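# Move bottle M9 from refrigerator bin to the bench

## Task

Check the lettering on the two bottles in the refrigerator's bin. If one reads M9, lift it out and set it upright on the bench, keep the other bottle upright inside the refrigerator, and close the refrigerator door. If neither reads M9, leave both bottles where they are, close the door, and press the CALL key on the operator panel until it latches down. Pressing CALL wrongly is permanent.

## Robot and tools

Robot: two arms, left_arm and right_arm. Each sits on its own carriage (left_rail, right_rail) on one shared floor track along y at x = 0. left_rail is always the carriage on the +y side; the names do not match image left and right. Each arm base is at x = 0, y = its carriage's position_m, z = 0.04 m, facing +x. Each arm has a two-finger gripper whose fingers can fold.

Scene frame (used in results): fixed to the table, z = 0 at the table top, +z up, +x the direction the arms face, +y to their left, y = 0 at the track middle. The table edge is at x = 0.17 m. Reported hand positions and orientations can be off by a few centimetres, more at long reach.

execute_actions: argument "actions", a list run in order, plus optional "cameras" (list of names, ["all"], or []). Images come back only when actions is empty or cameras names them. An action may hold "rows", "steps", "until" and device keys.
- rows: up to 15 rows, each used for one control step of 1/30 s. Every row is a single list of 18 numbers, each in [-1, 1], covering both arms: left_arm dx, dy, dz, rx, ry, rz, then left_gripper position, force_limit, speed, then the same nine for right_arm and right_gripper. Both arms must always be filled in.
- dx..rz are an offset, not a pose: a displacement of that gripper from its Hand target as it stood when the action began, expressed in that Hand target's own axes. Each row counts from that same start, not from the row before. A new action starts from the new Hand target, so sending the same offset again moves further. Scale: 1.0 = 0.6 m for dx, dy, dz and 180 degrees for the rotation vector rx, ry, rz. Per step the commanded orientation is clipped to 32 degrees from the measured one. For gentle moves ramp the offset up by small amounts per row (0.01 per row is 0.18 m/s); sudden starts can shake a held item loose.
- gripper position is an absolute command: +1 fully open (140 mm), pads touch near -0.8, -1 closes until blocked. force_limit (-1 about 14 N to +1 about 58 N on parts up to 40 mm) and speed (-1 about 30 mm/s, 0 about 140, +1 about 250) both begin at +1; faster closes squeeze harder. To keep a gripper unchanged, repeat its last three numbers; a 0 is a real command. Grip within the fingertip quarter of the pads; nearer the palm the fingers fold and hold narrow items poorly. Fingertips pressed end-on into a surface fold easily.
- steps: 1 to 450, at least one per row, default 15. After the last row the arm keeps heading to that row's target.
- until: ends the action early when all conditions hold; it reads only left_rail and right_rail fields (e.g. {"right_rail": {"position_status": ["!=", "moving"]}}) or {"all": {"status": "ended"}} / {"any": {"status": "ended"}}. Numbers need a comparison ("=", "!=", "<", "<=", ">", ">=").
- Rail commands: {"left_rail": {"position_m": n}} is an absolute place on the track (left_rail -0.8 to 1.5 m, right_rail -1.5 to 0.8 m); speed_m_s 0.01 to 1; acceleration_factor 0.1 to 1 (scales 1.2 m/s2); {"stop": true} brakes. Any bad value or name rejects the whole call. Carriages must stay about 0.78 m apart. A row's target rides with its moving carriage, so wait for arrival (within 0.3 mm) before placing a gripper or finishing.

Results: per arm end_effector_position (m), end_effector_quat_wxyz, velocities; Hand target (the origin for the next offsets; resend or add the missing distance if the gripper fell short); Joint positions and velocities (rail, shoulder pan, shoulder lift, elbow, wrist 1, wrist 2, wrist 3); joint torques; Motor temperatures; Wrist force/torque in the end effector's axes; Tool commands; gripper object_status (0 moving, 1 blocked while opening, 2 blocked while closing = likely holding, 3 reached target or pads met) and position_measured in counts (3 open, about 75 = 100 mm, 139 = 60 mm, 200 = 20 mm, 230 closed). Rails report position_m, position_status (moving, done, contact_stop, time_out, stopped, stopped_with_arm, stopped_for_other_arm, stopped_for_other_carriage) and position_answer (taken / not_taken). "pose unreachable" just drops that arm's target. The gripper's end_effector_position is the pad midpoint when closed; fingers point along its +z and close along its y.

zoom_image: camera (cam_high, cam_low, cam_bench_left, cam_bench_mid, cam_bench_right, cam_left_wrist, cam_right_wrist) and region [x0, y0, x1, y1] in pixels, at most 504 by 504, from that camera's latest image. Useful for reading the bottle lettering.

zero_wrist_force: arm = left_arm or right_arm; subtracts the current wrist reading from later ones. No motion.

finished_scene: ends the scene permanently (optional scene 1). Goal must hold with the robot still.

Avoid: dropping or tipping bottles, letting anything leave the table (track and metal strip count as off), slamming the door, hard hits on fixed objects, arms touching or a gripper closing on the other arm's fingers. Net force near 150 N or joint torque at its limit (135 N m large joints, 25.2 N m wrists) stops the arm 10 s. Motors overheat at 85 °C from long holds or stretched reach. A mistaken CALL press cannot be undone, so confirm both labels first.

Each tool is called after "Request:" as name([rows], argument=value, ...), one row to a line, values as JSON.

## Session

Request:
execute_actions(actions=[])

Scene clock: 0.00 s.
left_arm: end_effector_position=(+0.3456, +1.2359, +0.5800) position_measured=3 object_status=3 end_effector_quat_wxyz=(+0.000, +0.000, +1.000, +0.000) | right_arm: end_effector_position=(+0.3456, -1.3521, +0.5800) position_measured=3 object_status=3 end_effector_quat_wxyz=(+0.000, +0.000, +1.000, +0.000)
Joint positions: left_arm=[1.209 -0.316 -1.725 0.971 -0.816 -1.571 -0.316] | right_arm=[-1.379 -0.316 -1.725 0.971 -0.816 -1.571 -0.316]
Joint velocities: within noise
Joint torques (N m): no reading
Motor temperatures (°C): left_arm=[32 31 34 41 41 41] | right_arm=[31 30 34 36 43 35]
Wrist force (N): no reading
Wrist torque (N m): no reading
Wrist force, peak (N): no reading
Hand target: left_arm +0.3456, +1.2359, +0.5800; +0.000, +0.000, +1.000, +0.000 | right_arm +0.3456, -1.3521, +0.5800; +0.000, +0.000, +1.000, +0.000
Tool commands: left_gripper/position=+1.0 left_gripper/force_limit=+1.0 left_gripper/speed=+1.0 right_gripper/position=+1.0 right_gripper/force_limit=+1.0 right_gripper/speed=+1.0
left_rail: position_m=1.209 position_status=done
right_rail: position_m=-1.379 position_status=done

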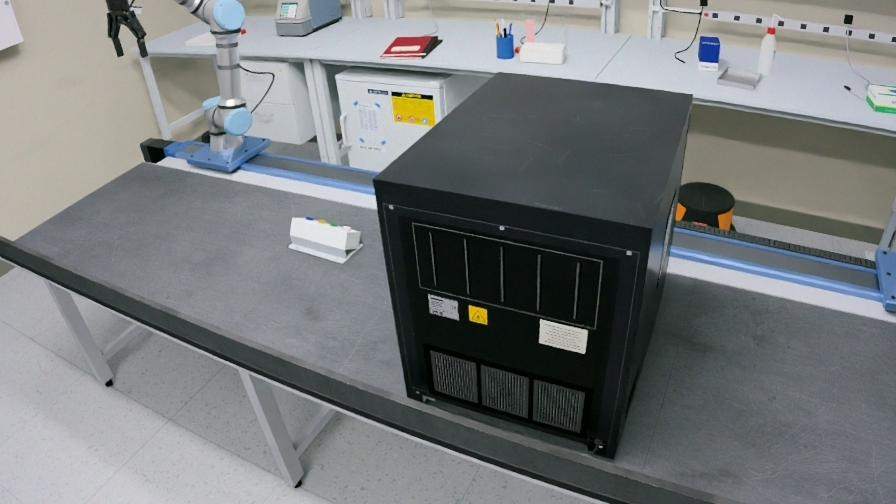

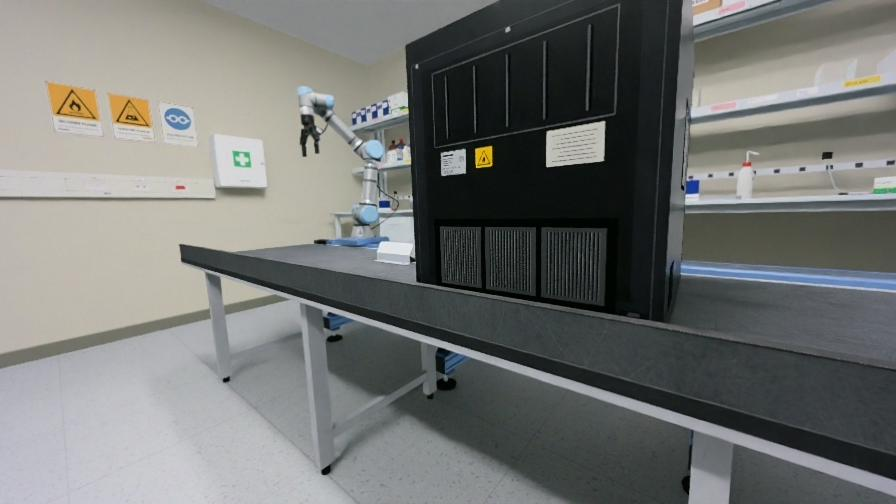

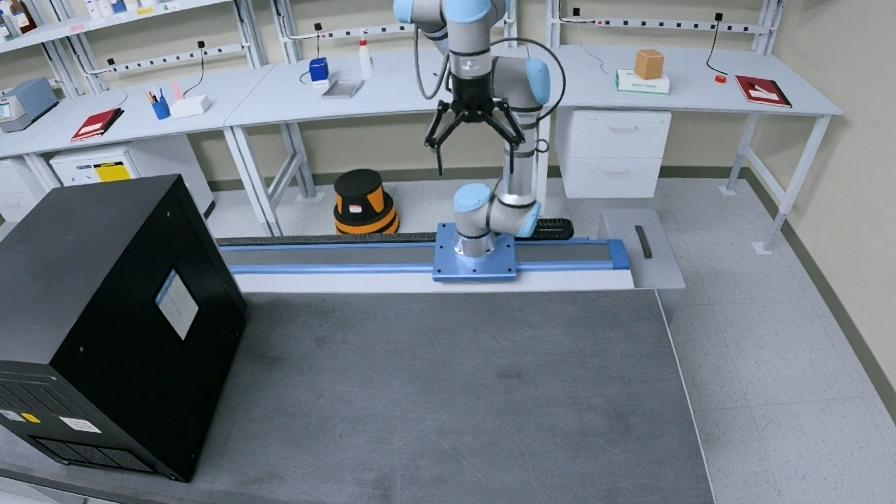

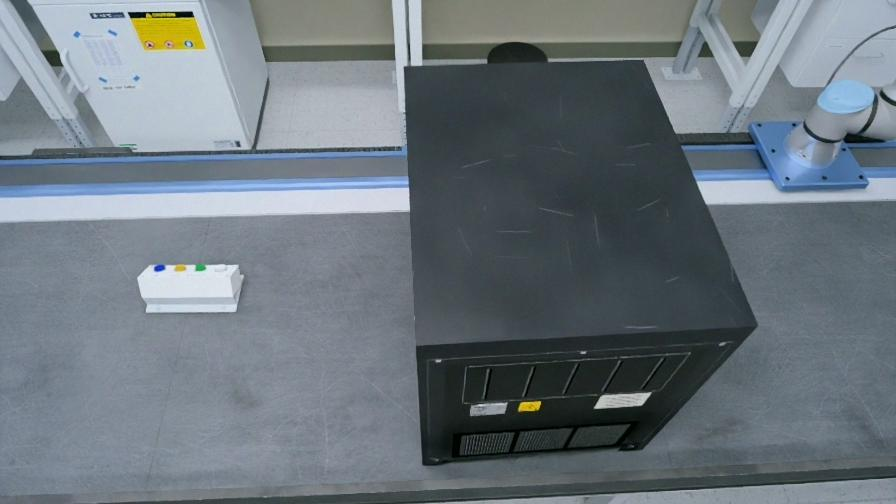

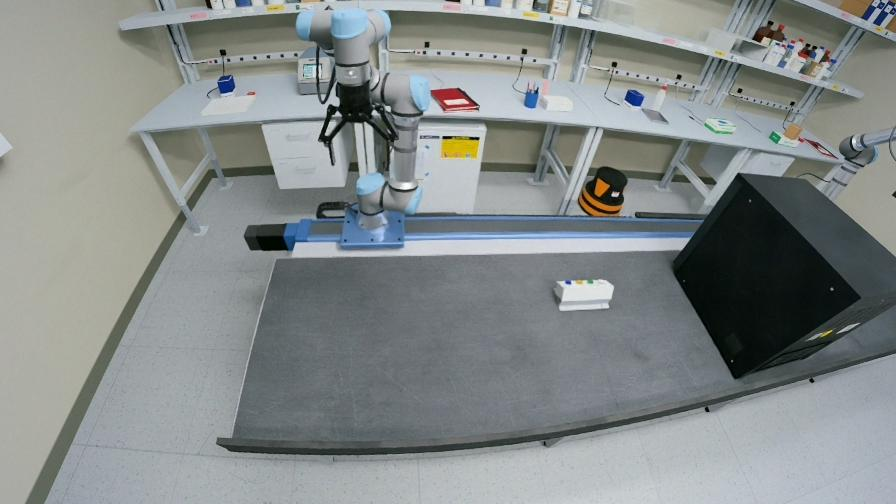

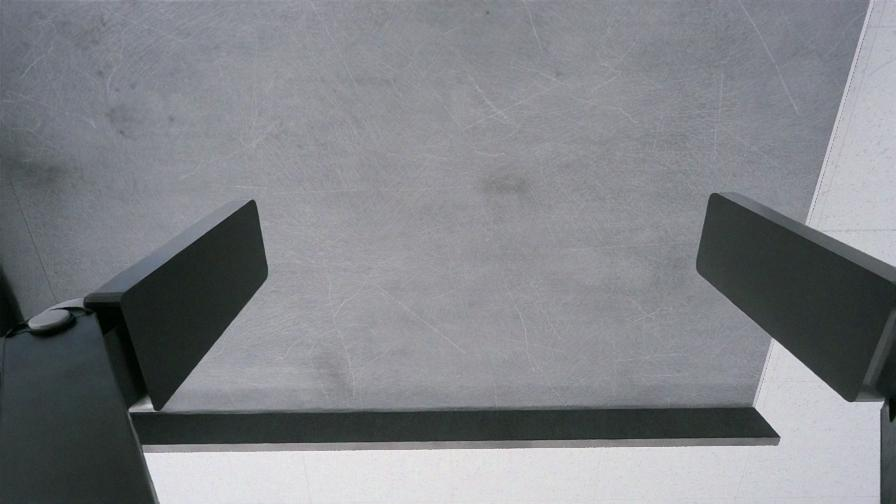

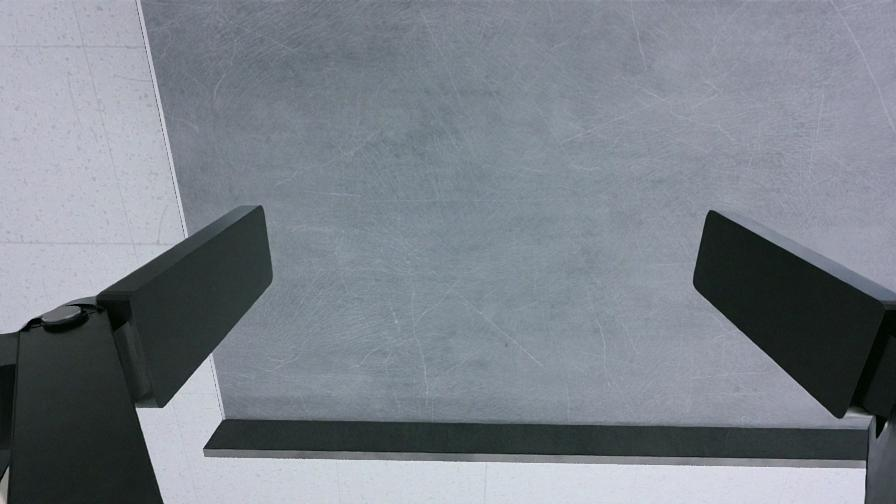

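Request:
execute_actions([
  {"right_rail":{"position_m":-0.95},"rows":[[0,0,0,0,0,0,1,1,1,0.0,0.03,0,0,0,0.1,1,1,1],[0,0,0,0,0,0,1,1,1,0.01,0.1,0,0,0,0.2,1,1,1],[0,0,0,0,0,0,1,1,1,0.03,0.2,0,0,0,0.35,1,1,1],[0,0,0,0,0,0,1,1,1,0.05,0.3,0,0,0,0.5,1,1,1],[0,0,0,0,0,0,1,1,1,0.07,0.4,0,0,0,0.6,1,1,1],[0,0,0,0,0,0,1,1,1,0.076,0.455,0,0,0,0.705,1,1,1]],"steps":75},
  {"rows":[[0,0,0,0,0,0,1,1,1,0.01,-0.15,0.04,0,0.1,0,1,1,1],[0,0,0,0,0,0,1,1,1,0.01,-0.3,0.08,0,0.2,0,1,1,1],[0,0,0,0,0,0,1,1,1,0.02,-0.45,0.12,0,0.3,0,1,1,1],[0,0,0,0,0,0,1,1,1,0.03,-0.6,0.16,0,0.4,0,1,1,1],[0,0,0,0,0,0,1,1,1,0.037,-0.84,0.217,0,0.5,0,1,1,1]],"steps":90},
], cameras=["cam_right_wrist","cam_high"])

Scene clock: 73.13 s.
left_arm: end_effector_position=(+0.3456, +1.2359, +0.5800) position_measured=3 object_status=3 end_effector_quat_wxyz=(+0.000, +0.000, +1.000, +0.000) | right_arm: end_effector_position=(-0.0897, -0.3294, +0.4498) position_measured=3 object_status=3 end_effector_quat_wxyz=(-0.316, +0.633, +0.316, +0.633)
Joint positions: left_arm=[1.209 -0.316 -1.725 0.971 -0.816 -1.571 -0.316] | right_arm=[-0.95 1.918 -1.226 1.925 -3.841 -2.562 3.142]
Joint torques (N m): left_arm=[2.34 -11.47 -21.14 -2.96 -0.21 -0.16] | right_arm=[-12.33 -22.17 -28.2 -3.08 2.49 -1.46]
Wrist force (N): left_arm=[0.1 -0.2 0.2] | right_arm=[-1.7 -1.8 0.1]
Wrist torque (N m): left_arm=[-0.04 -0.02 0.00] | right_arm=[0.27 0.32 -0.62]
Wrist force, peak (N): left_arm=[0.4 0.1 0.2] | right_arm=[9.5 19.7 5.3]
Hand target: left_arm +0.3456, +1.2359, +0.5800; +0.000, +0.000, +1.000, +0.000 | right_arm -0.0897, -0.3294, +0.4498; -0.316, +0.633, +0.316, +0.633
Off the commanded pose: left_arm 0.000 m, 0 deg | right_arm 0.000 m, 0 deg.
left_rail: position_m=1.209 position_status=done
right_rail: position_m=-0.950 position_status=done
camera_calibration:
cam_right_wrist: T_world_to_cam=[[0.808944, -0.587808, 0.00955637, -0.114634], [-0.206691, -0.299592, -0.931409, 0.302581], [0.550353, 0.751483, -0.363848, 0.601183], [0, 0, 0, 1]] pos_world=[-0.175589, -0.428511, 0.501661]
Images, in order (width x height): cam_high 896x504, cam_right_wrist 896x504.

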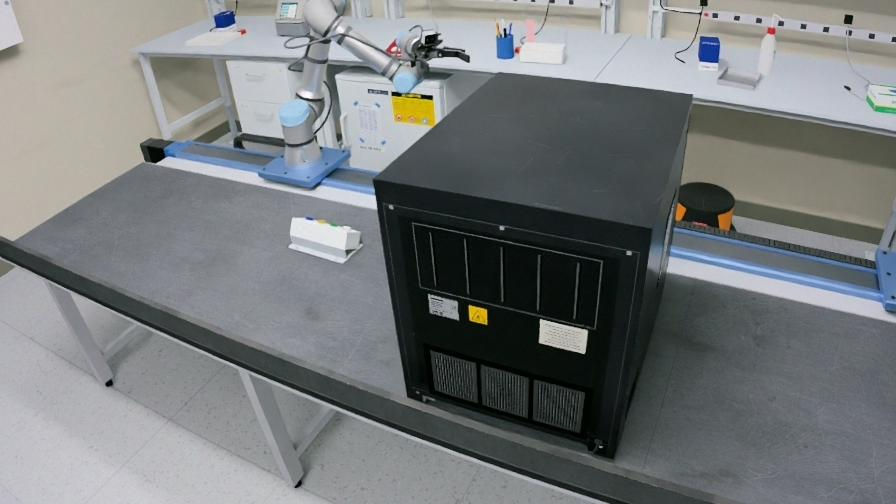

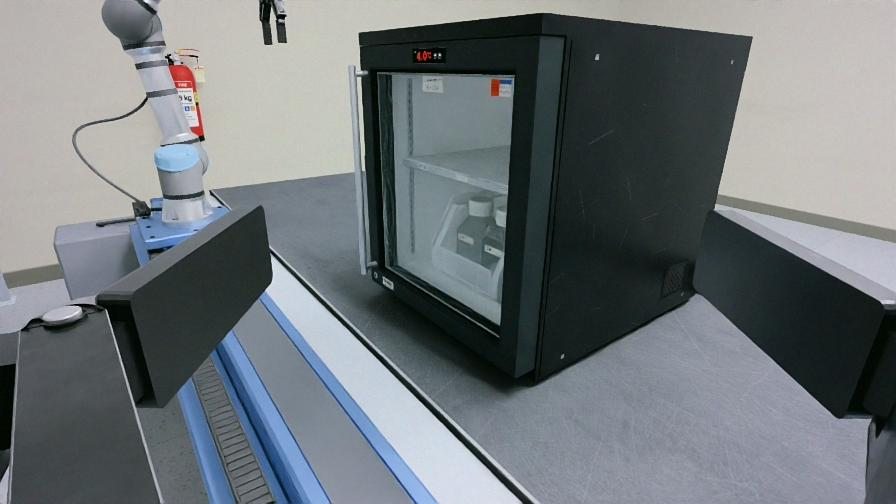

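Request:
zoom_image(camera="cam_right_wrist", region=[340, 20, 560, 370])

Request:
zoom_image(camera="cam_right_wrist", region=[420, 160, 530, 310])

Scaled by 1.440 from the camera's 896x504 image, which has a finer 1280x720 frame.

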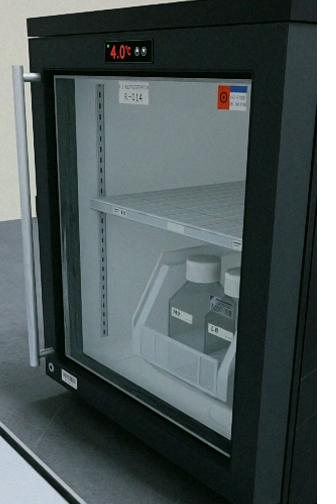

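Scaled by 3.360 from the camera's 896x504 image, which has a finer 1280x720 frame.

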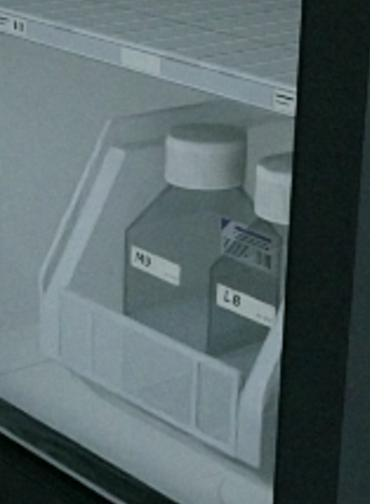

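Request:
execute_actions([
  {"right_rail":{"position_m":-0.45},"rows":[[0,0,0,0,0,0,1,1,1,0,0,0,0,0,0,1,1,1]],"steps":75,"until":{"right_rail":{"position_status":["!=","moving"]}}},
  {"rows":[[0,0,0,0,0,0,1,1,1,-0.02,0.007,0.035,-0.007,0,0,1,1,1],[0,0,0,0,0,0,1,1,1,-0.06,0.02,0.11,-0.02,0,0,1,1,1],[0,0,0,0,0,0,1,1,1,-0.1,0.035,0.18,-0.035,0,0,1,1,1],[0,0,0,0,0,0,1,1,1,-0.15,0.05,0.26,-0.05,0,0,1,1,1],[0,0,0,0,0,0,1,1,1,-0.2,0.07,0.35,-0.07,0,0,1,1,1],[0,0,0,0,0,0,1,1,1,-0.25,0.09,0.463,-0.09,0,0,1,1,1]],"steps":45},
], cameras=["cam_right_wrist"])

Request:
zoom_image(camera="cam_right_wrist", region=[480, 150, 760, 350])

Scene clock: 139.80 s.
left_arm: end_effector_position=(+0.3456, +1.2359, +0.5800) position_measured=3 object_status=3 end_effector_quat_wxyz=(+0.000, +0.000, +1.000, +0.000) | right_arm: end_effector_position=(+0.1203, +0.3603, +0.2998) position_measured=3 object_status=3 end_effector_quat_wxyz=(-0.224, +0.671, +0.224, +0.671)
Joint positions: left_arm=[1.209 -0.316 -1.725 0.971 -0.816 -1.571 -0.316] | right_arm=[-0.45 1.563 -0.667 1.411 -3.885 -2.49 3.142]
Joint torques (N m): left_arm=[2.01 -12.79 -21.54 -3.03 -0.21 -0.15] | right_arm=[-12.56 -40.41 -26.49 -0.26 -2.6 -1.33]
Wrist force (N): left_arm=[0.1 0.0 0.0] | right_arm=[-1.8 -1.9 0.1]
Wrist torque (N m): left_arm=[0.01 -0.01 0.00] | right_arm=[0.25 0.33 -0.57]
Wrist force, peak (N): left_arm=[-0.1 -0.4 0.2] | right_arm=[-7.0 1.7 6.4]
Hand target: left_arm +0.3456, +1.2359, +0.5800; +0.000, +0.000, +1.000, +0.000 | right_arm +0.1203, +0.3603, +0.2998; -0.224, +0.671, +0.224, +0.671
Off the commanded pose: left_arm 0.000 m, 0 deg | right_arm 0.000 m, 0 deg.
left_rail: position_m=1.209 position_status=done
right_rail: position_m=-0.450 position_status=done
camera_calibration:
cam_right_wrist: T_world_to_cam=[[0.612808, -0.790175, 0.00948069, 0.218823], [-0.282119, -0.229969, -0.931409, 0.396901], [0.738156, 0.568101, -0.36385, -0.0438128], [0, 0, 0, 1]] pos_world=[0.0102175, 0.289073, 0.351661]
Images, in order (width x height): cam_right_wrist 896x504.

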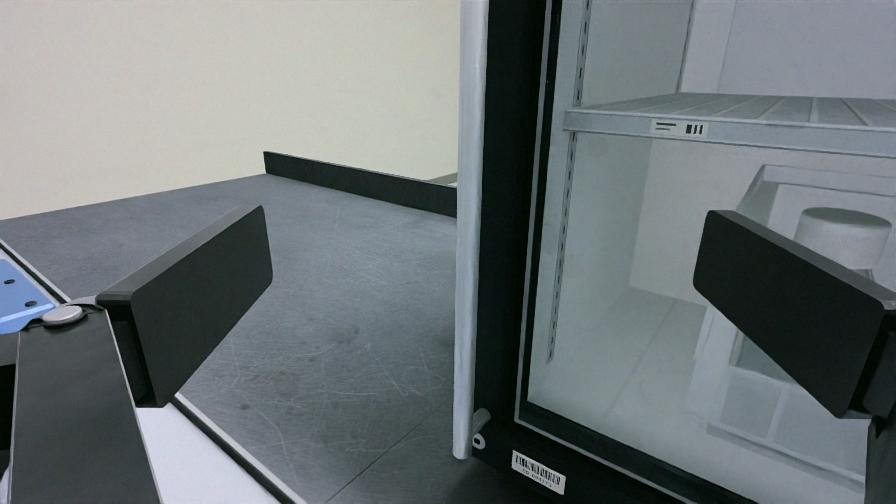

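Scaled by 1.800 from the camera's 896x504 image, which has a finer 1280x720 frame.

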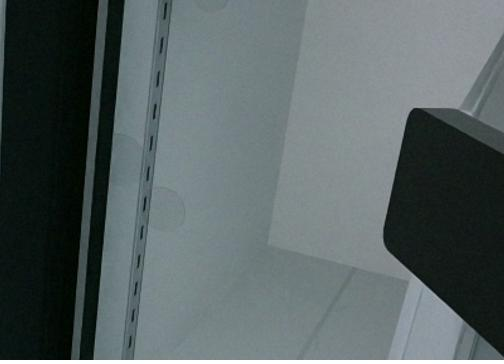

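Request:
execute_actions([
  {"rows":[[0,0,0,0,0,0,1,1,1,-0.005,0.03,-0.01,-0.03,0,0,1,1,1],[0,0,0,0,0,0,1,1,1,-0.01,0.07,-0.02,-0.07,0,0,1,1,1],[0,0,0,0,0,0,1,1,1,-0.02,0.11,-0.03,-0.12,0,0,1,1,1],[0,0,0,0,0,0,1,1,1,-0.03,0.15,-0.045,-0.17,0,0,1,1,1],[0,0,0,0,0,0,1,1,1,-0.033,0.187,-0.057,-0.205,0,0,1,1,1]],"steps":35},
], cameras=["cam_right_wrist"])

Request:
zoom_image(camera="cam_right_wrist", region=[340, 160, 700, 400])

Scene clock: 154.50 s.
left_arm: end_effector_position=(+0.3456, +1.2359, +0.5800) position_measured=3 object_status=3 end_effector_quat_wxyz=(+0.000, +0.000, +1.000, +0.000) | right_arm: end_effector_position=(+0.1603, +0.2501, +0.2800) position_measured=3 object_status=3 end_effector_quat_wxyz=(+0.000, +0.707, +0.000, +0.707)
Joint positions: left_arm=[1.209 -0.316 -1.725 0.971 -0.816 -1.571 -0.316] | right_arm=[-0.45 1.596 -0.487 1.086 -3.7 -3.167 3.182]
Joint torques (N m): left_arm=[2.72 -11.44 -22.07 -3.06 -0.43 0.02] | right_arm=[-12.63 -45.28 -28.53 -1.79 -2.55 -1.25]
Wrist force (N): left_arm=[0.2 -0.3 0.2] | right_arm=[-1.7 -2.2 -0.2]
Wrist torque (N m): left_arm=[-0.06 -0.04 0.00] | right_arm=[0.19 0.32 -0.58]
Wrist force, peak (N): left_arm=[0.1 -0.1 0.5] | right_arm=[-2.4 -4.5 -1.1]
Hand target: left_arm +0.3456, +1.2359, +0.5800; +0.000, +0.000, +1.000, +0.000 | right_arm +0.1603, +0.2501, +0.2800; +0.000, +0.707, +0.000, +0.707
Off the commanded pose: left_arm 0.000 m, 0 deg | right_arm 0.000 m, 0 deg.
left_rail: position_m=1.209 position_status=done
right_rail: position_m=-0.450 position_status=done
camera_calibration:
cam_right_wrist: T_world_to_cam=[[0.015667, -0.999831, 0.00956922, 0.255548], [-0.362775, -0.0146023, -0.931762, 0.32349], [0.931745, 0.0111265, -0.362942, 0.0900796], [0, 0, 0, 1]] pos_world=[0.0294189, 0.259227, 0.331664]
Images, in order (width x height): cam_right_wrist 896x504.

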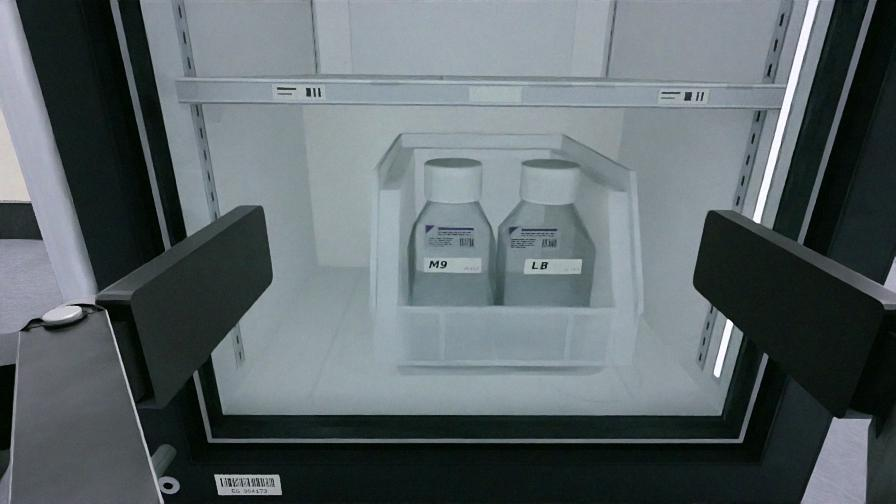

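Scaled by 1.400 from the camera's 896x504 image, which has a finer 1280x720 frame.

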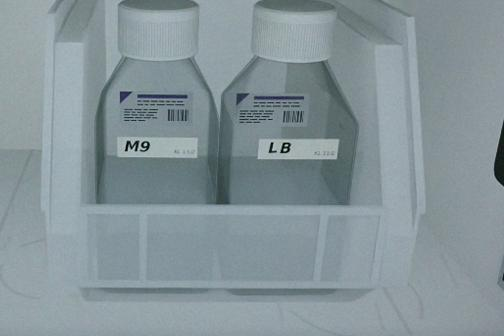

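Request:
execute_actions([
  {"rows":[[0,0,0,0,0,0,1,1,1,0.005,-0.03,-0.03,0.03,0,0,0.05,0,-0.5],[0,0,0,0,0,0,1,1,1,0.01,-0.06,-0.05,0.06,0,0,0.05,0,-0.5],[0,0,0,0,0,0,1,1,1,0.015,-0.1,-0.06,0.1,0,0,0.05,0,-0.5],[0,0,0,0,0,0,1,1,1,0.02,-0.14,-0.06,0.14,0,0,0.05,0,-0.5],[0,0,0,0,0,0,1,1,1,0.03,-0.18,-0.04,0.18,0,0,0.05,0,-0.5],[0,0,0,0,0,0,1,1,1,0.033,-0.21,-0.028,0.205,0,0,0.05,0,-0.5]],"steps":40},
], cameras=["cam_right_wrist"])

Scene clock: 191.13 s.
left_arm: end_effector_position=(+0.3456, +1.2359, +0.5800) position_measured=3 object_status=3 end_effector_quat_wxyz=(+0.000, +0.000, +1.000, +0.000) | right_arm: end_effector_position=(+0.1435, +0.3760, +0.2998) position_measured=123 object_status=3 end_effector_quat_wxyz=(-0.224, +0.671, +0.224, +0.671)
Joint positions: left_arm=[1.209 -0.316 -1.725 0.971 -0.816 -1.571 -0.316] | right_arm=[-0.45 1.527 -0.647 1.367 -3.861 -2.454 3.142]
Joint torques (N m): left_arm=[2.97 -12.34 -22.6 -3.05 -0.58 -0.08] | right_arm=[-12.31 -59.57 -9.83 -0.19 2.55 1.56]
Wrist force (N): left_arm=[-0.1 -0.2 0.0] | right_arm=[-1.6 -1.9 0.2]
Wrist torque (N m): left_arm=[-0.04 0.02 0.00] | right_arm=[0.24 0.25 -0.66]
Wrist force, peak (N): left_arm=[0.3 0.0 0.4] | right_arm=[-4.2 -1.9 6.6]
Hand target: left_arm +0.3456, +1.2359, +0.5800; +0.000, +0.000, +1.000, +0.000 | right_arm +0.1435, +0.3760, +0.2998; -0.224, +0.671, +0.224, +0.671
Off the commanded pose: left_arm 0.000 m, 0 deg | right_arm 0.000 m, 0 deg.
left_rail: position_m=1.209 position_status=done
right_rail: position_m=-0.450 position_status=done
camera_calibration:
cam_right_wrist: T_world_to_cam=[[0.612808, -0.790175, 0.00948069, 0.217011], [-0.282119, -0.229969, -0.931409, 0.407056], [0.738156, 0.568101, -0.36385, -0.0698572], [0, 0, 0, 1]] pos_world=[0.0334175, 0.304773, 0.351661]
Images, in order (width x height): cam_right_wrist 896x504.

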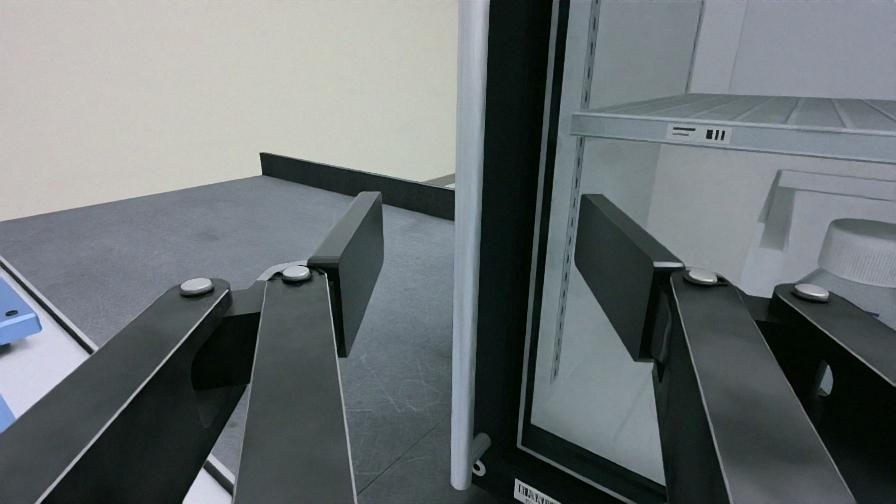

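Request:
execute_actions([
  {"rows":[[0,0,0,0,0,0,1,1,1,0,0,0.01,0,0,0,0.05,0,-0.5],[0,0,0,0,0,0,1,1,1,0,0,0.03,0,0,0,0.05,0,-0.5],[0,0,0,0,0,0,1,1,1,0,0,0.05,0,0,0,0.05,0,-0.5],[0,0,0,0,0,0,1,1,1,0,0,0.07,0,0,0,0.05,0,-0.5],[0,0,0,0,0,0,1,1,1,0,0,0.09,0,0,0,0.05,0,-0.5],[0,0,0,0,0,0,1,1,1,0,0,0.11,0,0,0,0.05,0,-0.5],[0,0,0,0,0,0,1,1,1,0,0,0.13,0,0,0,0.05,0,-0.5],[0,0,0,0,0,0,1,1,1,0,0,0.15,0,0,0,0.05,0,-0.5],[0,0,0,0,0,0,1,1,1,0,0,0.16,0,0,0,0.05,0,-0.5],[0,0,0,0,0,0,1,1,1,0,0,0.167,0,0,0,0.05,0,-0.5]],"steps":25},
  {"rows":[[0,0,0,0,0,0,1,1,1,0,0,0,0,0,0,-1,-0.7,-1]],"steps":75},
], cameras=["cam_right_wrist"])

Scene clock: 202.27 s.
left_arm: end_effector_position=(+0.3456, +1.2359, +0.5800) position_measured=3 object_status=3 end_effector_quat_wxyz=(+0.000, +0.000, +1.000, +0.000) | right_arm: end_effector_position=(+0.2236, +0.4363, +0.2998) position_measured=209 object_status=2 end_effector_quat_wxyz=(-0.224, +0.671, +0.224, +0.671)
Joint positions: left_arm=[1.209 -0.316 -1.725 0.971 -0.816 -1.571 -0.316] | right_arm=[-0.45 1.415 -0.543 1.145 -3.744 -2.342 3.142]
Joint torques (N m): left_arm=[3.47 -12.16 -23.11 -3.17 -0.43 -0.14] | right_arm=[-13.16 -46.99 -9.22 -5.05 -10.95 -1.32]
Wrist force (N): left_arm=[-0.1 -0.1 0.3] | right_arm=[1.7 -29.2 9.9]
Wrist torque (N m): left_arm=[-0.03 0.03 0.00] | right_arm=[0.54 0.25 -0.49]
Wrist force, peak (N): left_arm=[0.2 -0.1 0.5] | right_arm=[1.9 -29.4 9.9]
Hand target: left_arm +0.3456, +1.2359, +0.5800; +0.000, +0.000, +1.000, +0.000 | right_arm +0.2236, +0.4363, +0.2998; -0.224, +0.671, +0.224, +0.671
Off the commanded pose: left_arm 0.000 m, 0 deg | right_arm 0.000 m, 0 deg.
left_rail: position_m=1.209 position_status=done
right_rail: position_m=-0.450 position_status=done
camera_calibration:
cam_right_wrist: T_world_to_cam=[[0.612808, -0.790175, 0.00948069, 0.215494], [-0.282119, -0.229969, -0.931409, 0.443498], [0.738156, 0.568101, -0.36385, -0.163183], [0, 0, 0, 1]] pos_world=[0.113517, 0.364973, 0.351661]
Images, in order (width x height): cam_right_wrist 896x504.

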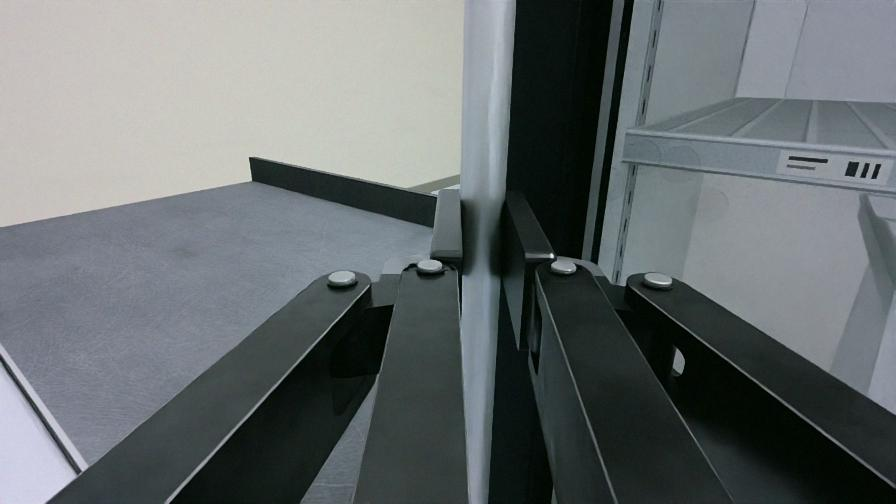

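Request:
execute_actions([
  {"rows":[[0,0,0,0,0,0,1,1,1,0,-0.005,-0.01,0.002,0,0,-1,-0.7,-1],[0,0,0,0,0,0,1,1,1,0,-0.01,-0.02,0.005,0,0,-1,-0.7,-1],[0,0,0,0,0,0,1,1,1,0,-0.015,-0.03,0.008,0,0,-1,-0.7,-1],[0,0,0,0,0,0,1,1,1,0,-0.02,-0.04,0.01,0,0,-1,-0.7,-1],[0,0,0,0,0,0,1,1,1,0,-0.026,-0.053,0.0125,0,0,-1,-0.7,-1],[0,0,0,0,0,0,1,1,1,0,-0.0319,-0.0655,0.01467,0,0,-1,-0.7,-1]],"steps":15},
  {"rows":[[0,0,0,0,0,0,1,1,1,0,-0.028,-0.0673,0.01467,0,0,-1,-0.7,-1]],"steps":20},
], cameras=["cam_right_wrist"])

Scene clock: 219.77 s.
left_arm: end_effector_position=(+0.3456, +1.2359, +0.5800) position_measured=3 object_status=3 end_effector_quat_wxyz=(+0.000, +0.000, +1.000, +0.000) | right_arm: end_effector_position=(+0.1388, +0.4152, +0.2998) position_measured=209 object_status=2 end_effector_quat_wxyz=(-0.254, +0.660, +0.254, +0.660)
Joint positions: left_arm=[1.209 -0.316 -1.725 0.971 -0.816 -1.571 -0.316] | right_arm=[-0.45 1.507 -0.619 1.307 -3.83 -2.342 3.142]
Joint torques (N m): left_arm=[3.21 -11.97 -23.07 -3.08 -0.69 0] | right_arm=[20.05 -41.05 0.74 3.69 1.78 1.43]
Wrist force (N): left_arm=[0.0 -0.2 0.1] | right_arm=[24.3 12.4 -4.7]
Wrist torque (N m): left_arm=[-0.03 -0.01 0.00] | right_arm=[0.13 -0.11 -0.63]
Wrist force, peak (N): left_arm=[-0.1 -0.2 0.5] | right_arm=[-34.6 50.0 -18.0]
Hand target: left_arm +0.3456, +1.2359, +0.5800; +0.000, +0.000, +1.000, +0.000 | right_arm +0.1389, +0.4152, +0.2998; -0.254, +0.660, +0.254, +0.660
Off the commanded pose: left_arm 0.000 m, 0 deg | right_arm 0.000 m, 0 deg.
left_rail: position_m=1.209 position_status=done
right_rail: position_m=-0.450 position_status=done
camera_calibration:
cam_right_wrist: T_world_to_cam=[[0.683026, -0.730332, 0.0094809, 0.21623], [-0.259711, -0.25498, -0.931416, 0.422019], [0.682661, 0.633719, -0.363833, -0.108193], [0, 0, 0, 1]] pos_world=[0.0357715, 0.33409, 0.351661]
Images, in order (width x height): cam_right_wrist 896x504.

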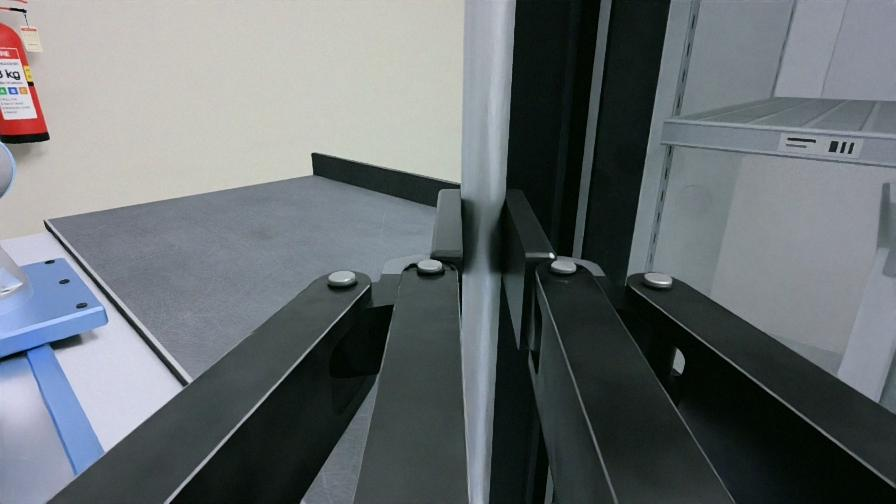

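Request:
execute_actions([
  {"rows":[[0,0,0,0,0,0,1,1,1,0,-0.012,-0.034,0.007,0,0,-1,-0.7,-1],[0,0,0,0,0,0,1,1,1,0,-0.0241,-0.0689,0.01467,0,0,-1,-0.7,-1]],"steps":12},
  {"rows":[[0,0,0,0,0,0,1,1,1,0,-0.0199,-0.0703,0.01467,0,0,-1,-0.7,-1]],"steps":11},
  {"rows":[[0,0,0,0,0,0,1,1,1,0,-0.0158,-0.0715,0.01467,0,0,-1,-0.7,-1]],"steps":11},
  {"rows":[[0,0,0,0,0,0,1,1,1,0,-0.0116,-0.0724,0.01467,0,0,-1,-0.7,-1]],"steps":11},
], cameras=["cam_right_wrist"])

Scene clock: 228.00 s.
left_arm: end_effector_position=(+0.3456, +1.2359, +0.5800) position_measured=3 object_status=3 end_effector_quat_wxyz=(+0.000, +0.000, +1.000, +0.000) | right_arm: end_effector_position=(-0.0090, +0.3229, +0.2999) position_measured=209 object_status=2 end_effector_quat_wxyz=(-0.314, +0.633, +0.314, +0.634)
Joint positions: left_arm=[1.209 -0.316 -1.725 0.971 -0.816 -1.571 -0.316] | right_arm=[-0.45 1.69 -0.792 1.683 -4.032 -2.341 3.142]
Joint torques (N m): left_arm=[3.18 -11.96 -23.73 -2.95 -0.66 -0.08] | right_arm=[10.08 -36.62 6.51 1.26 -4 1.47]
Wrist force (N): left_arm=[0.0 -0.2 0.2] | right_arm=[22.8 -7.0 1.9]
Wrist torque (N m): left_arm=[-0.04 0.00 0.00] | right_arm=[0.47 -0.07 -0.53]
Wrist force, peak (N): left_arm=[0.1 -0.3 0.4] | right_arm=[-29.2 38.6 -12.1]
Hand target: left_arm +0.3456, +1.2359, +0.5800; +0.000, +0.000, +1.000, +0.000 | right_arm -0.0090, +0.3228, +0.2998; -0.314, +0.634, +0.314, +0.634
Off the commanded pose: left_arm 0.000 m, 0 deg | right_arm 0.000 m, 0 deg.
left_rail: position_m=1.209 position_status=done
right_rail: position_m=-0.450 position_status=done
camera_calibration:
cam_right_wrist: T_world_to_cam=[[0.805292, -0.592803, 0.00942996, 0.206523], [-0.208587, -0.298172, -0.931442, 0.37451], [0.554974, 0.748116, -0.363767, 0.0131241], [0, 0, 0, 1]] pos_world=[-0.0954766, 0.224277, 0.351661]
Images, in order (width x height): cam_right_wrist 896x504.

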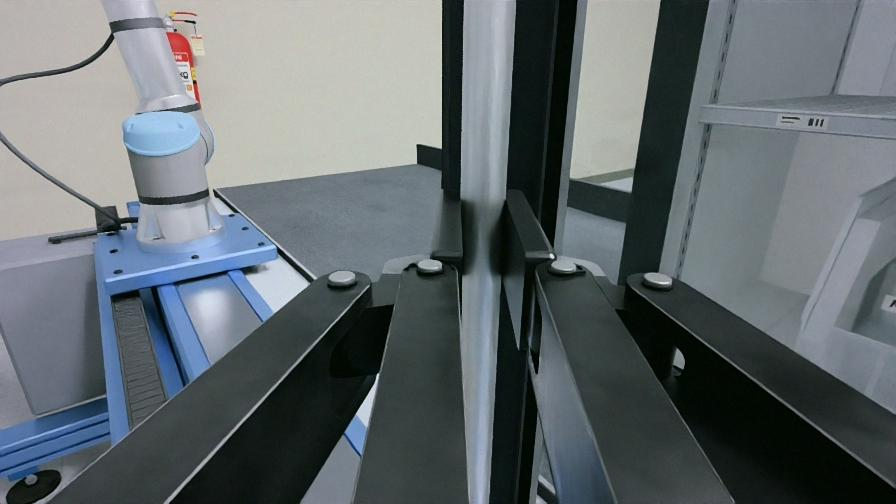

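Request:
execute_actions([
  {"rows":[[0,0,0,0,0,0,1,1,1,0,-0.0036,-0.036,0.007,0,0,-1,-0.7,-1],[0,0,0,0,0,0,1,1,1,0,-0.0073,-0.0731,0.01467,0,0,-1,-0.7,-1]],"steps":12},
  {"rows":[[0,0,0,0,0,0,1,1,1,0,-0.003,-0.0734,0.01467,0,0,-1,-0.7,-1]],"steps":11},
  {"rows":[[0,0,0,0,0,0,1,1,1,0,0.0013,-0.0736,0.01467,0,0,-1,-0.7,-1]],"steps":11},
  {"rows":[[0,0,0,0,0,0,1,1,1,0,0.0056,-0.0735,0.01467,0,0,-1,-0.7,-1]],"steps":11},
  {"rows":[[0,0,0,0,0,0,1,1,1,0,0.0099,-0.0731,0.01467,0,0,-1,-0.7,-1]],"steps":11},
], cameras=["cam_right_wrist"])

Scene clock: 235.80 s.
left_arm: end_effector_position=(+0.3456, +1.2359, +0.5800) position_measured=3 object_status=3 end_effector_quat_wxyz=(+0.000, +0.000, +1.000, +0.000) | right_arm: end_effector_position=(-0.1244, +0.1370, +0.2999) position_measured=209 object_status=2 end_effector_quat_wxyz=(-0.388, +0.591, +0.388, +0.591)
Joint positions: left_arm=[1.209 -0.316 -1.725 0.971 -0.816 -1.571 -0.316] | right_arm=[-0.45 1.911 -1.02 2.213 -4.335 -2.32 3.142]
Joint torques (N m): left_arm=[5.23 -12.33 -24.33 -3.03 -0.48 -0.12] | right_arm=[-13.05 -30.53 19.69 -1.84 -14.27 -1.47]
Wrist force (N): left_arm=[0.1 -0.2 0.1] | right_arm=[24.1 -55.9 -2.2]
Wrist torque (N m): left_arm=[-0.04 -0.01 0.00] | right_arm=[1.05 -0.20 -0.41]
Wrist force, peak (N): left_arm=[0.4 -0.3 0.3] | right_arm=[16.7 -60.4 -0.6]
Hand target: left_arm +0.3456, +1.2359, +0.5800; +0.000, +0.000, +1.000, +0.000 | right_arm -0.1213, +0.1355, +0.2998; -0.385, +0.593, +0.385, +0.593
Off the commanded pose: left_arm 0.000 m, 0 deg | right_arm 0.003 m, 1 deg.
left_rail: position_m=1.209 position_status=done
right_rail: position_m=-0.450 position_status=done
camera_calibration:
cam_right_wrist: T_world_to_cam=[[0.923573, -0.383305, 0.00945187, 0.175174], [-0.131341, -0.339434, -0.931415, 0.310264], [0.360224, 0.858989, -0.363836, 0.176816], [0, 0, 0, 1]] pos_world=[-0.184728, 0.0205765, 0.351661]
Images, in order (width x height): cam_right_wrist 896x504.

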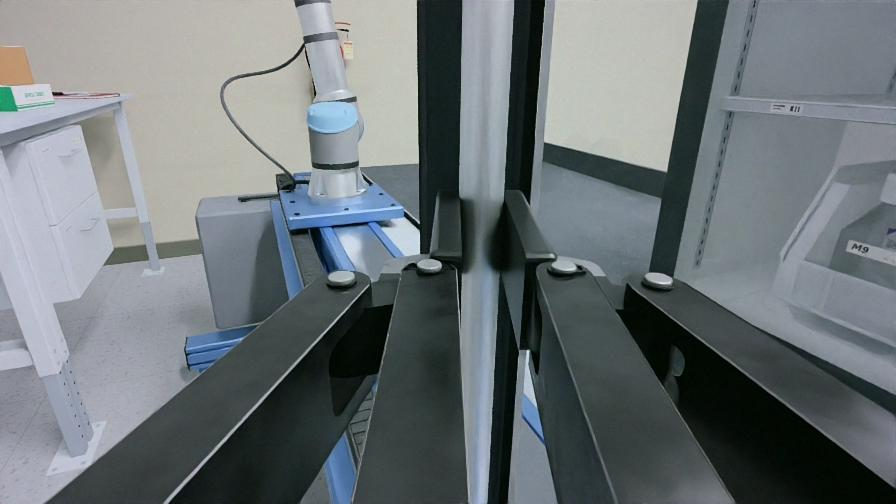

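Request:
execute_actions([
  {"rows":[[0,0,0,0,0,0,1,1,1,0,-0.006,0,0,0,0,-1,-0.7,-1],[0,0,0,0,0,0,1,1,1,0,-0.012,0,0,0,0,-1,-0.7,-1]],"steps":15},
])

Scene clock: 243.27 s.
left_arm: end_effector_position=(+0.3456, +1.2359, +0.5800) position_measured=3 object_status=3 end_effector_quat_wxyz=(+0.000, +0.000, +1.000, +0.000) | right_arm: end_effector_position=(-0.1278, +0.1385, +0.2998) position_measured=209 object_status=2 end_effector_quat_wxyz=(-0.385, +0.593, +0.385, +0.593)
Joint positions: left_arm=[1.209 -0.316 -1.725 0.971 -0.816 -1.571 -0.316] | right_arm=[-0.45 1.925 -1.013 2.195 -4.323 -2.345 3.142]
Joint torques (N m): left_arm=[4.91 -11.37 -23.56 -3.26 -0.74 -0.09] | right_arm=[20.19 -17.13 -17.21 2.69 3.07 -0.9]
Wrist force (N): left_arm=[0.1 -0.1 0.1] | right_arm=[8.2 14.8 2.5]
Wrist torque (N m): left_arm=[-0.02 -0.03 0.00] | right_arm=[0.20 0.06 -0.49]
Wrist force, peak (N): left_arm=[0.1 -0.3 0.5] | right_arm=[25.4 -56.5 -2.2]
Hand target: left_arm +0.3456, +1.2359, +0.5800; +0.000, +0.000, +1.000, +0.000 | right_arm -0.1279, +0.1385, +0.2998; -0.385, +0.593, +0.385, +0.593
Off the commanded pose: left_arm 0.000 m, 0 deg | right_arm 0.000 m, 0 deg.
left_rail: position_m=1.209 position_status=done
right_rail: position_m=-0.450 position_status=done

Request:
execute_actions([
  {"rows":[[0,0,0,0,0,0,1,1,1,0,0.006,-0.036,0.007,0,0,-1,-0.7,-1],[0,0,0,0,0,0,1,1,1,0,0.0125,-0.0725,0.01467,0,0,-1,-0.7,-1]],"steps":12},
  {"rows":[[0,0,0,0,0,0,1,1,1,0,0.0165,-0.0717,0.01467,0,0,-1,-0.7,-1]],"steps":11},
  {"rows":[[0,0,0,0,0,0,1,1,1,0,0.0205,-0.0706,0.01467,0,0,-1,-0.7,-1]],"steps":11},
  {"rows":[[0,0,0,0,0,0,1,1,1,0,0.0245,-0.0692,0.01467,0,0,-1,-0.7,-1]],"steps":11},
], cameras=["cam_right_wrist","cam_bench_left","cam_bench_mid"])

Scene clock: 250.53 s.
left_arm: end_effector_position=(+0.3456, +1.2359, +0.5800) position_measured=3 object_status=3 end_effector_quat_wxyz=(+0.000, +0.000, +1.000, +0.000) | right_arm: end_effector_position=(-0.1471, -0.0353, +0.2999) position_measured=209 object_status=2 end_effector_quat_wxyz=(-0.440, +0.554, +0.440, +0.553)
Joint positions: left_arm=[1.209 -0.316 -1.725 0.971 -0.816 -1.571 -0.316] | right_arm=[-0.45 2.09 -1.154 2.642 -4.63 -2.317 3.142]
Joint torques (N m): left_arm=[4.72 -12.48 -24.76 -3.12 -0.81 0.13] | right_arm=[-6.15 -2.41 20.7 1.15 -14.51 -1.59]
Wrist force (N): left_arm=[0.2 -0.1 0.1] | right_arm=[28.0 -43.8 -10.1]
Wrist torque (N m): left_arm=[-0.01 -0.04 0.00] | right_arm=[0.89 -0.15 -0.40]
Wrist force, peak (N): left_arm=[0.2 -0.1 0.5] | right_arm=[17.0 -53.5 -14.7]
Hand target: left_arm +0.3456, +1.2359, +0.5800; +0.000, +0.000, +1.000, +0.000 | right_arm -0.1447, -0.0360, +0.2998; -0.438, +0.555, +0.438, +0.555
Off the commanded pose: left_arm 0.000 m, 0 deg | right_arm 0.003 m, 0 deg.
left_rail: position_m=1.209 position_status=done
right_rail: position_m=-0.450 position_status=done
camera_calibration:
cam_right_wrist: T_world_to_cam=[[0.977595, -0.210287, 0.00934632, 0.144258], [-0.0680059, -0.357547, -0.931416, 0.257557], [0.199207, 0.909912, -0.363837, 0.311174], [0, 0, 0, 1]] pos_world=[-0.185498, -0.160717, 0.351761]
Images, in order (width x height): cam_bench_left 896x504, cam_bench_mid 896x504, cam_right_wrist 896x504.

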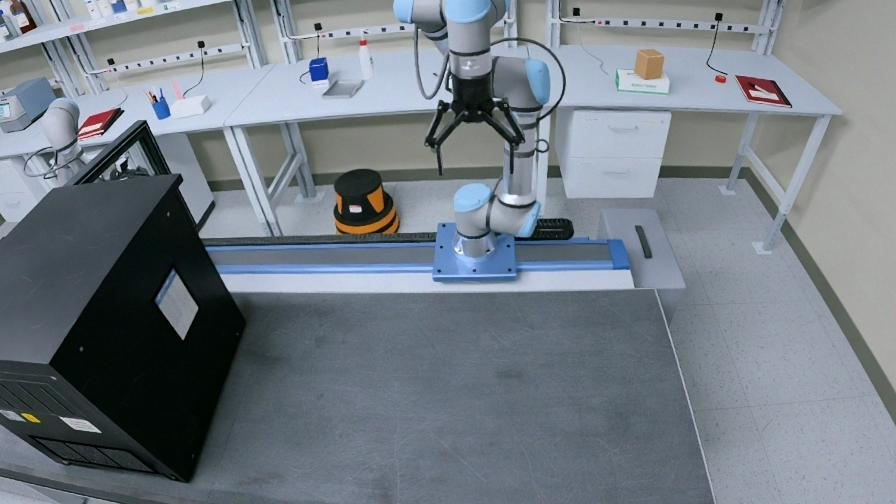

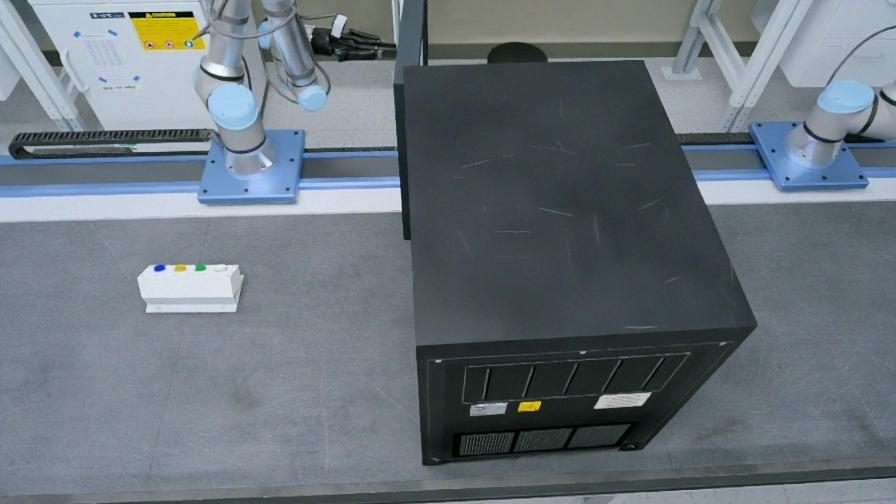

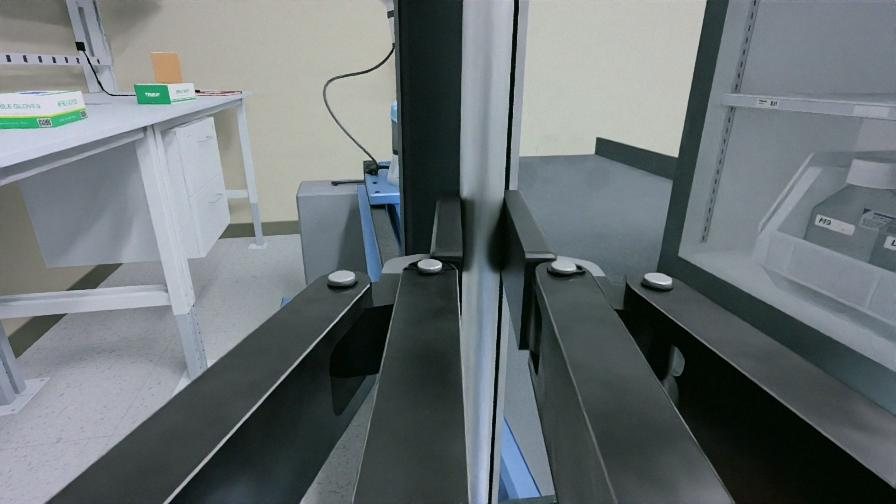

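Request:
execute_actions([
  {"rows":[[0,0,0,0,0,0,1,1,1,0,-0.004,0,0,0,0,-1,-0.7,-1],[0,0,0,0,0,0,1,1,1,0,-0.009,0,0,0,0,-1,-0.7,-1]],"steps":15},
], cameras=["cam_right_wrist"])

Request:
zoom_image(camera="cam_right_wrist", region=[676, 60, 896, 340])

Scene clock: 255.77 s.
left_arm: end_effector_position=(+0.3456, +1.2359, +0.5800) position_measured=3 object_status=3 end_effector_quat_wxyz=(+0.000, +0.000, +1.000, +0.000) | right_arm: end_effector_position=(-0.1499, -0.0348, +0.2998) position_measured=209 object_status=2 end_effector_quat_wxyz=(-0.438, +0.555, +0.438, +0.555)
Joint positions: left_arm=[1.209 -0.316 -1.725 0.971 -0.816 -1.571 -0.316] | right_arm=[-0.45 2.109 -1.151 2.626 -4.617 -2.344 3.142]
Joint torques (N m): left_arm=[5.04 -11.38 -24.87 -3.13 -0.61 -0.1] | right_arm=[20.73 -5.63 -9.32 4.06 3.09 0.59]
Wrist force (N): left_arm=[0.3 0.0 0.4] | right_arm=[14.7 16.0 6.2]
Wrist torque (N m): left_arm=[0.01 -0.06 0.00] | right_arm=[0.00 -0.01 -0.55]
Wrist force, peak (N): left_arm=[0.1 -0.5 0.4] | right_arm=[29.6 -47.6 -12.2]
Hand target: left_arm +0.3456, +1.2359, +0.5800; +0.000, +0.000, +1.000, +0.000 | right_arm -0.1499, -0.0348, +0.2998; -0.438, +0.555, +0.438, +0.555
Off the commanded pose: left_arm 0.000 m, 0 deg | right_arm 0.000 m, 0 deg.
left_rail: position_m=1.209 position_status=done
right_rail: position_m=-0.450 position_status=done
camera_calibration:
cam_right_wrist: T_world_to_cam=[[0.975866, -0.218161, 0.00955993, 0.146479], [-0.0707159, -0.357135, -0.931372, 0.257063], [0.206604, 0.908218, -0.363943, 0.312245], [0, 0, 0, 1]] pos_world=[-0.189276, -0.159824, 0.351661]
Images, in order (width x height): cam_right_wrist 896x504.

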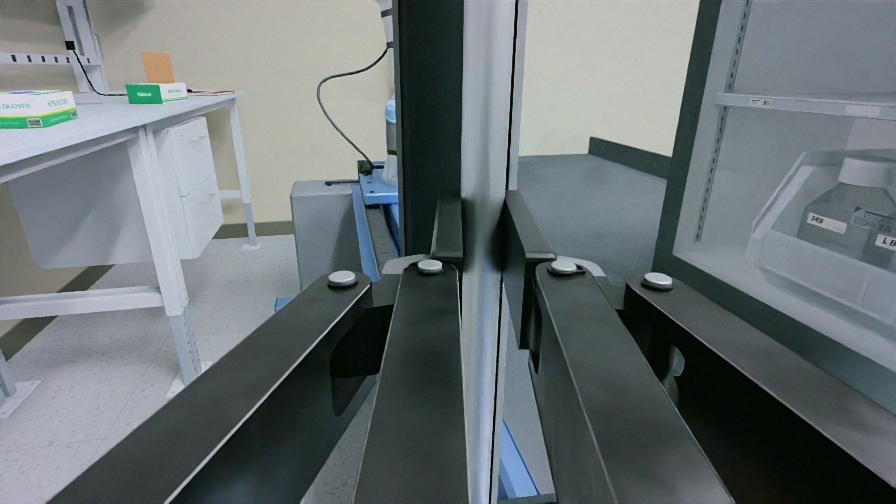

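Scaled by 1.800 from the camera's 896x504 image, which has a finer 1280x720 frame.

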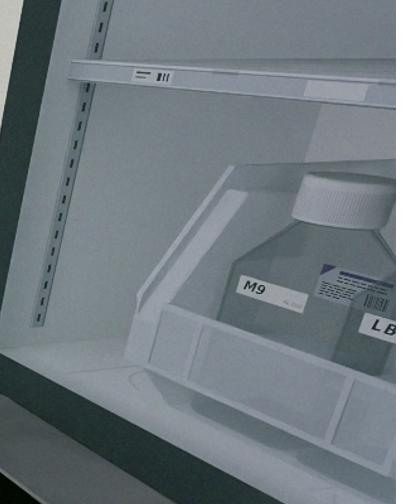

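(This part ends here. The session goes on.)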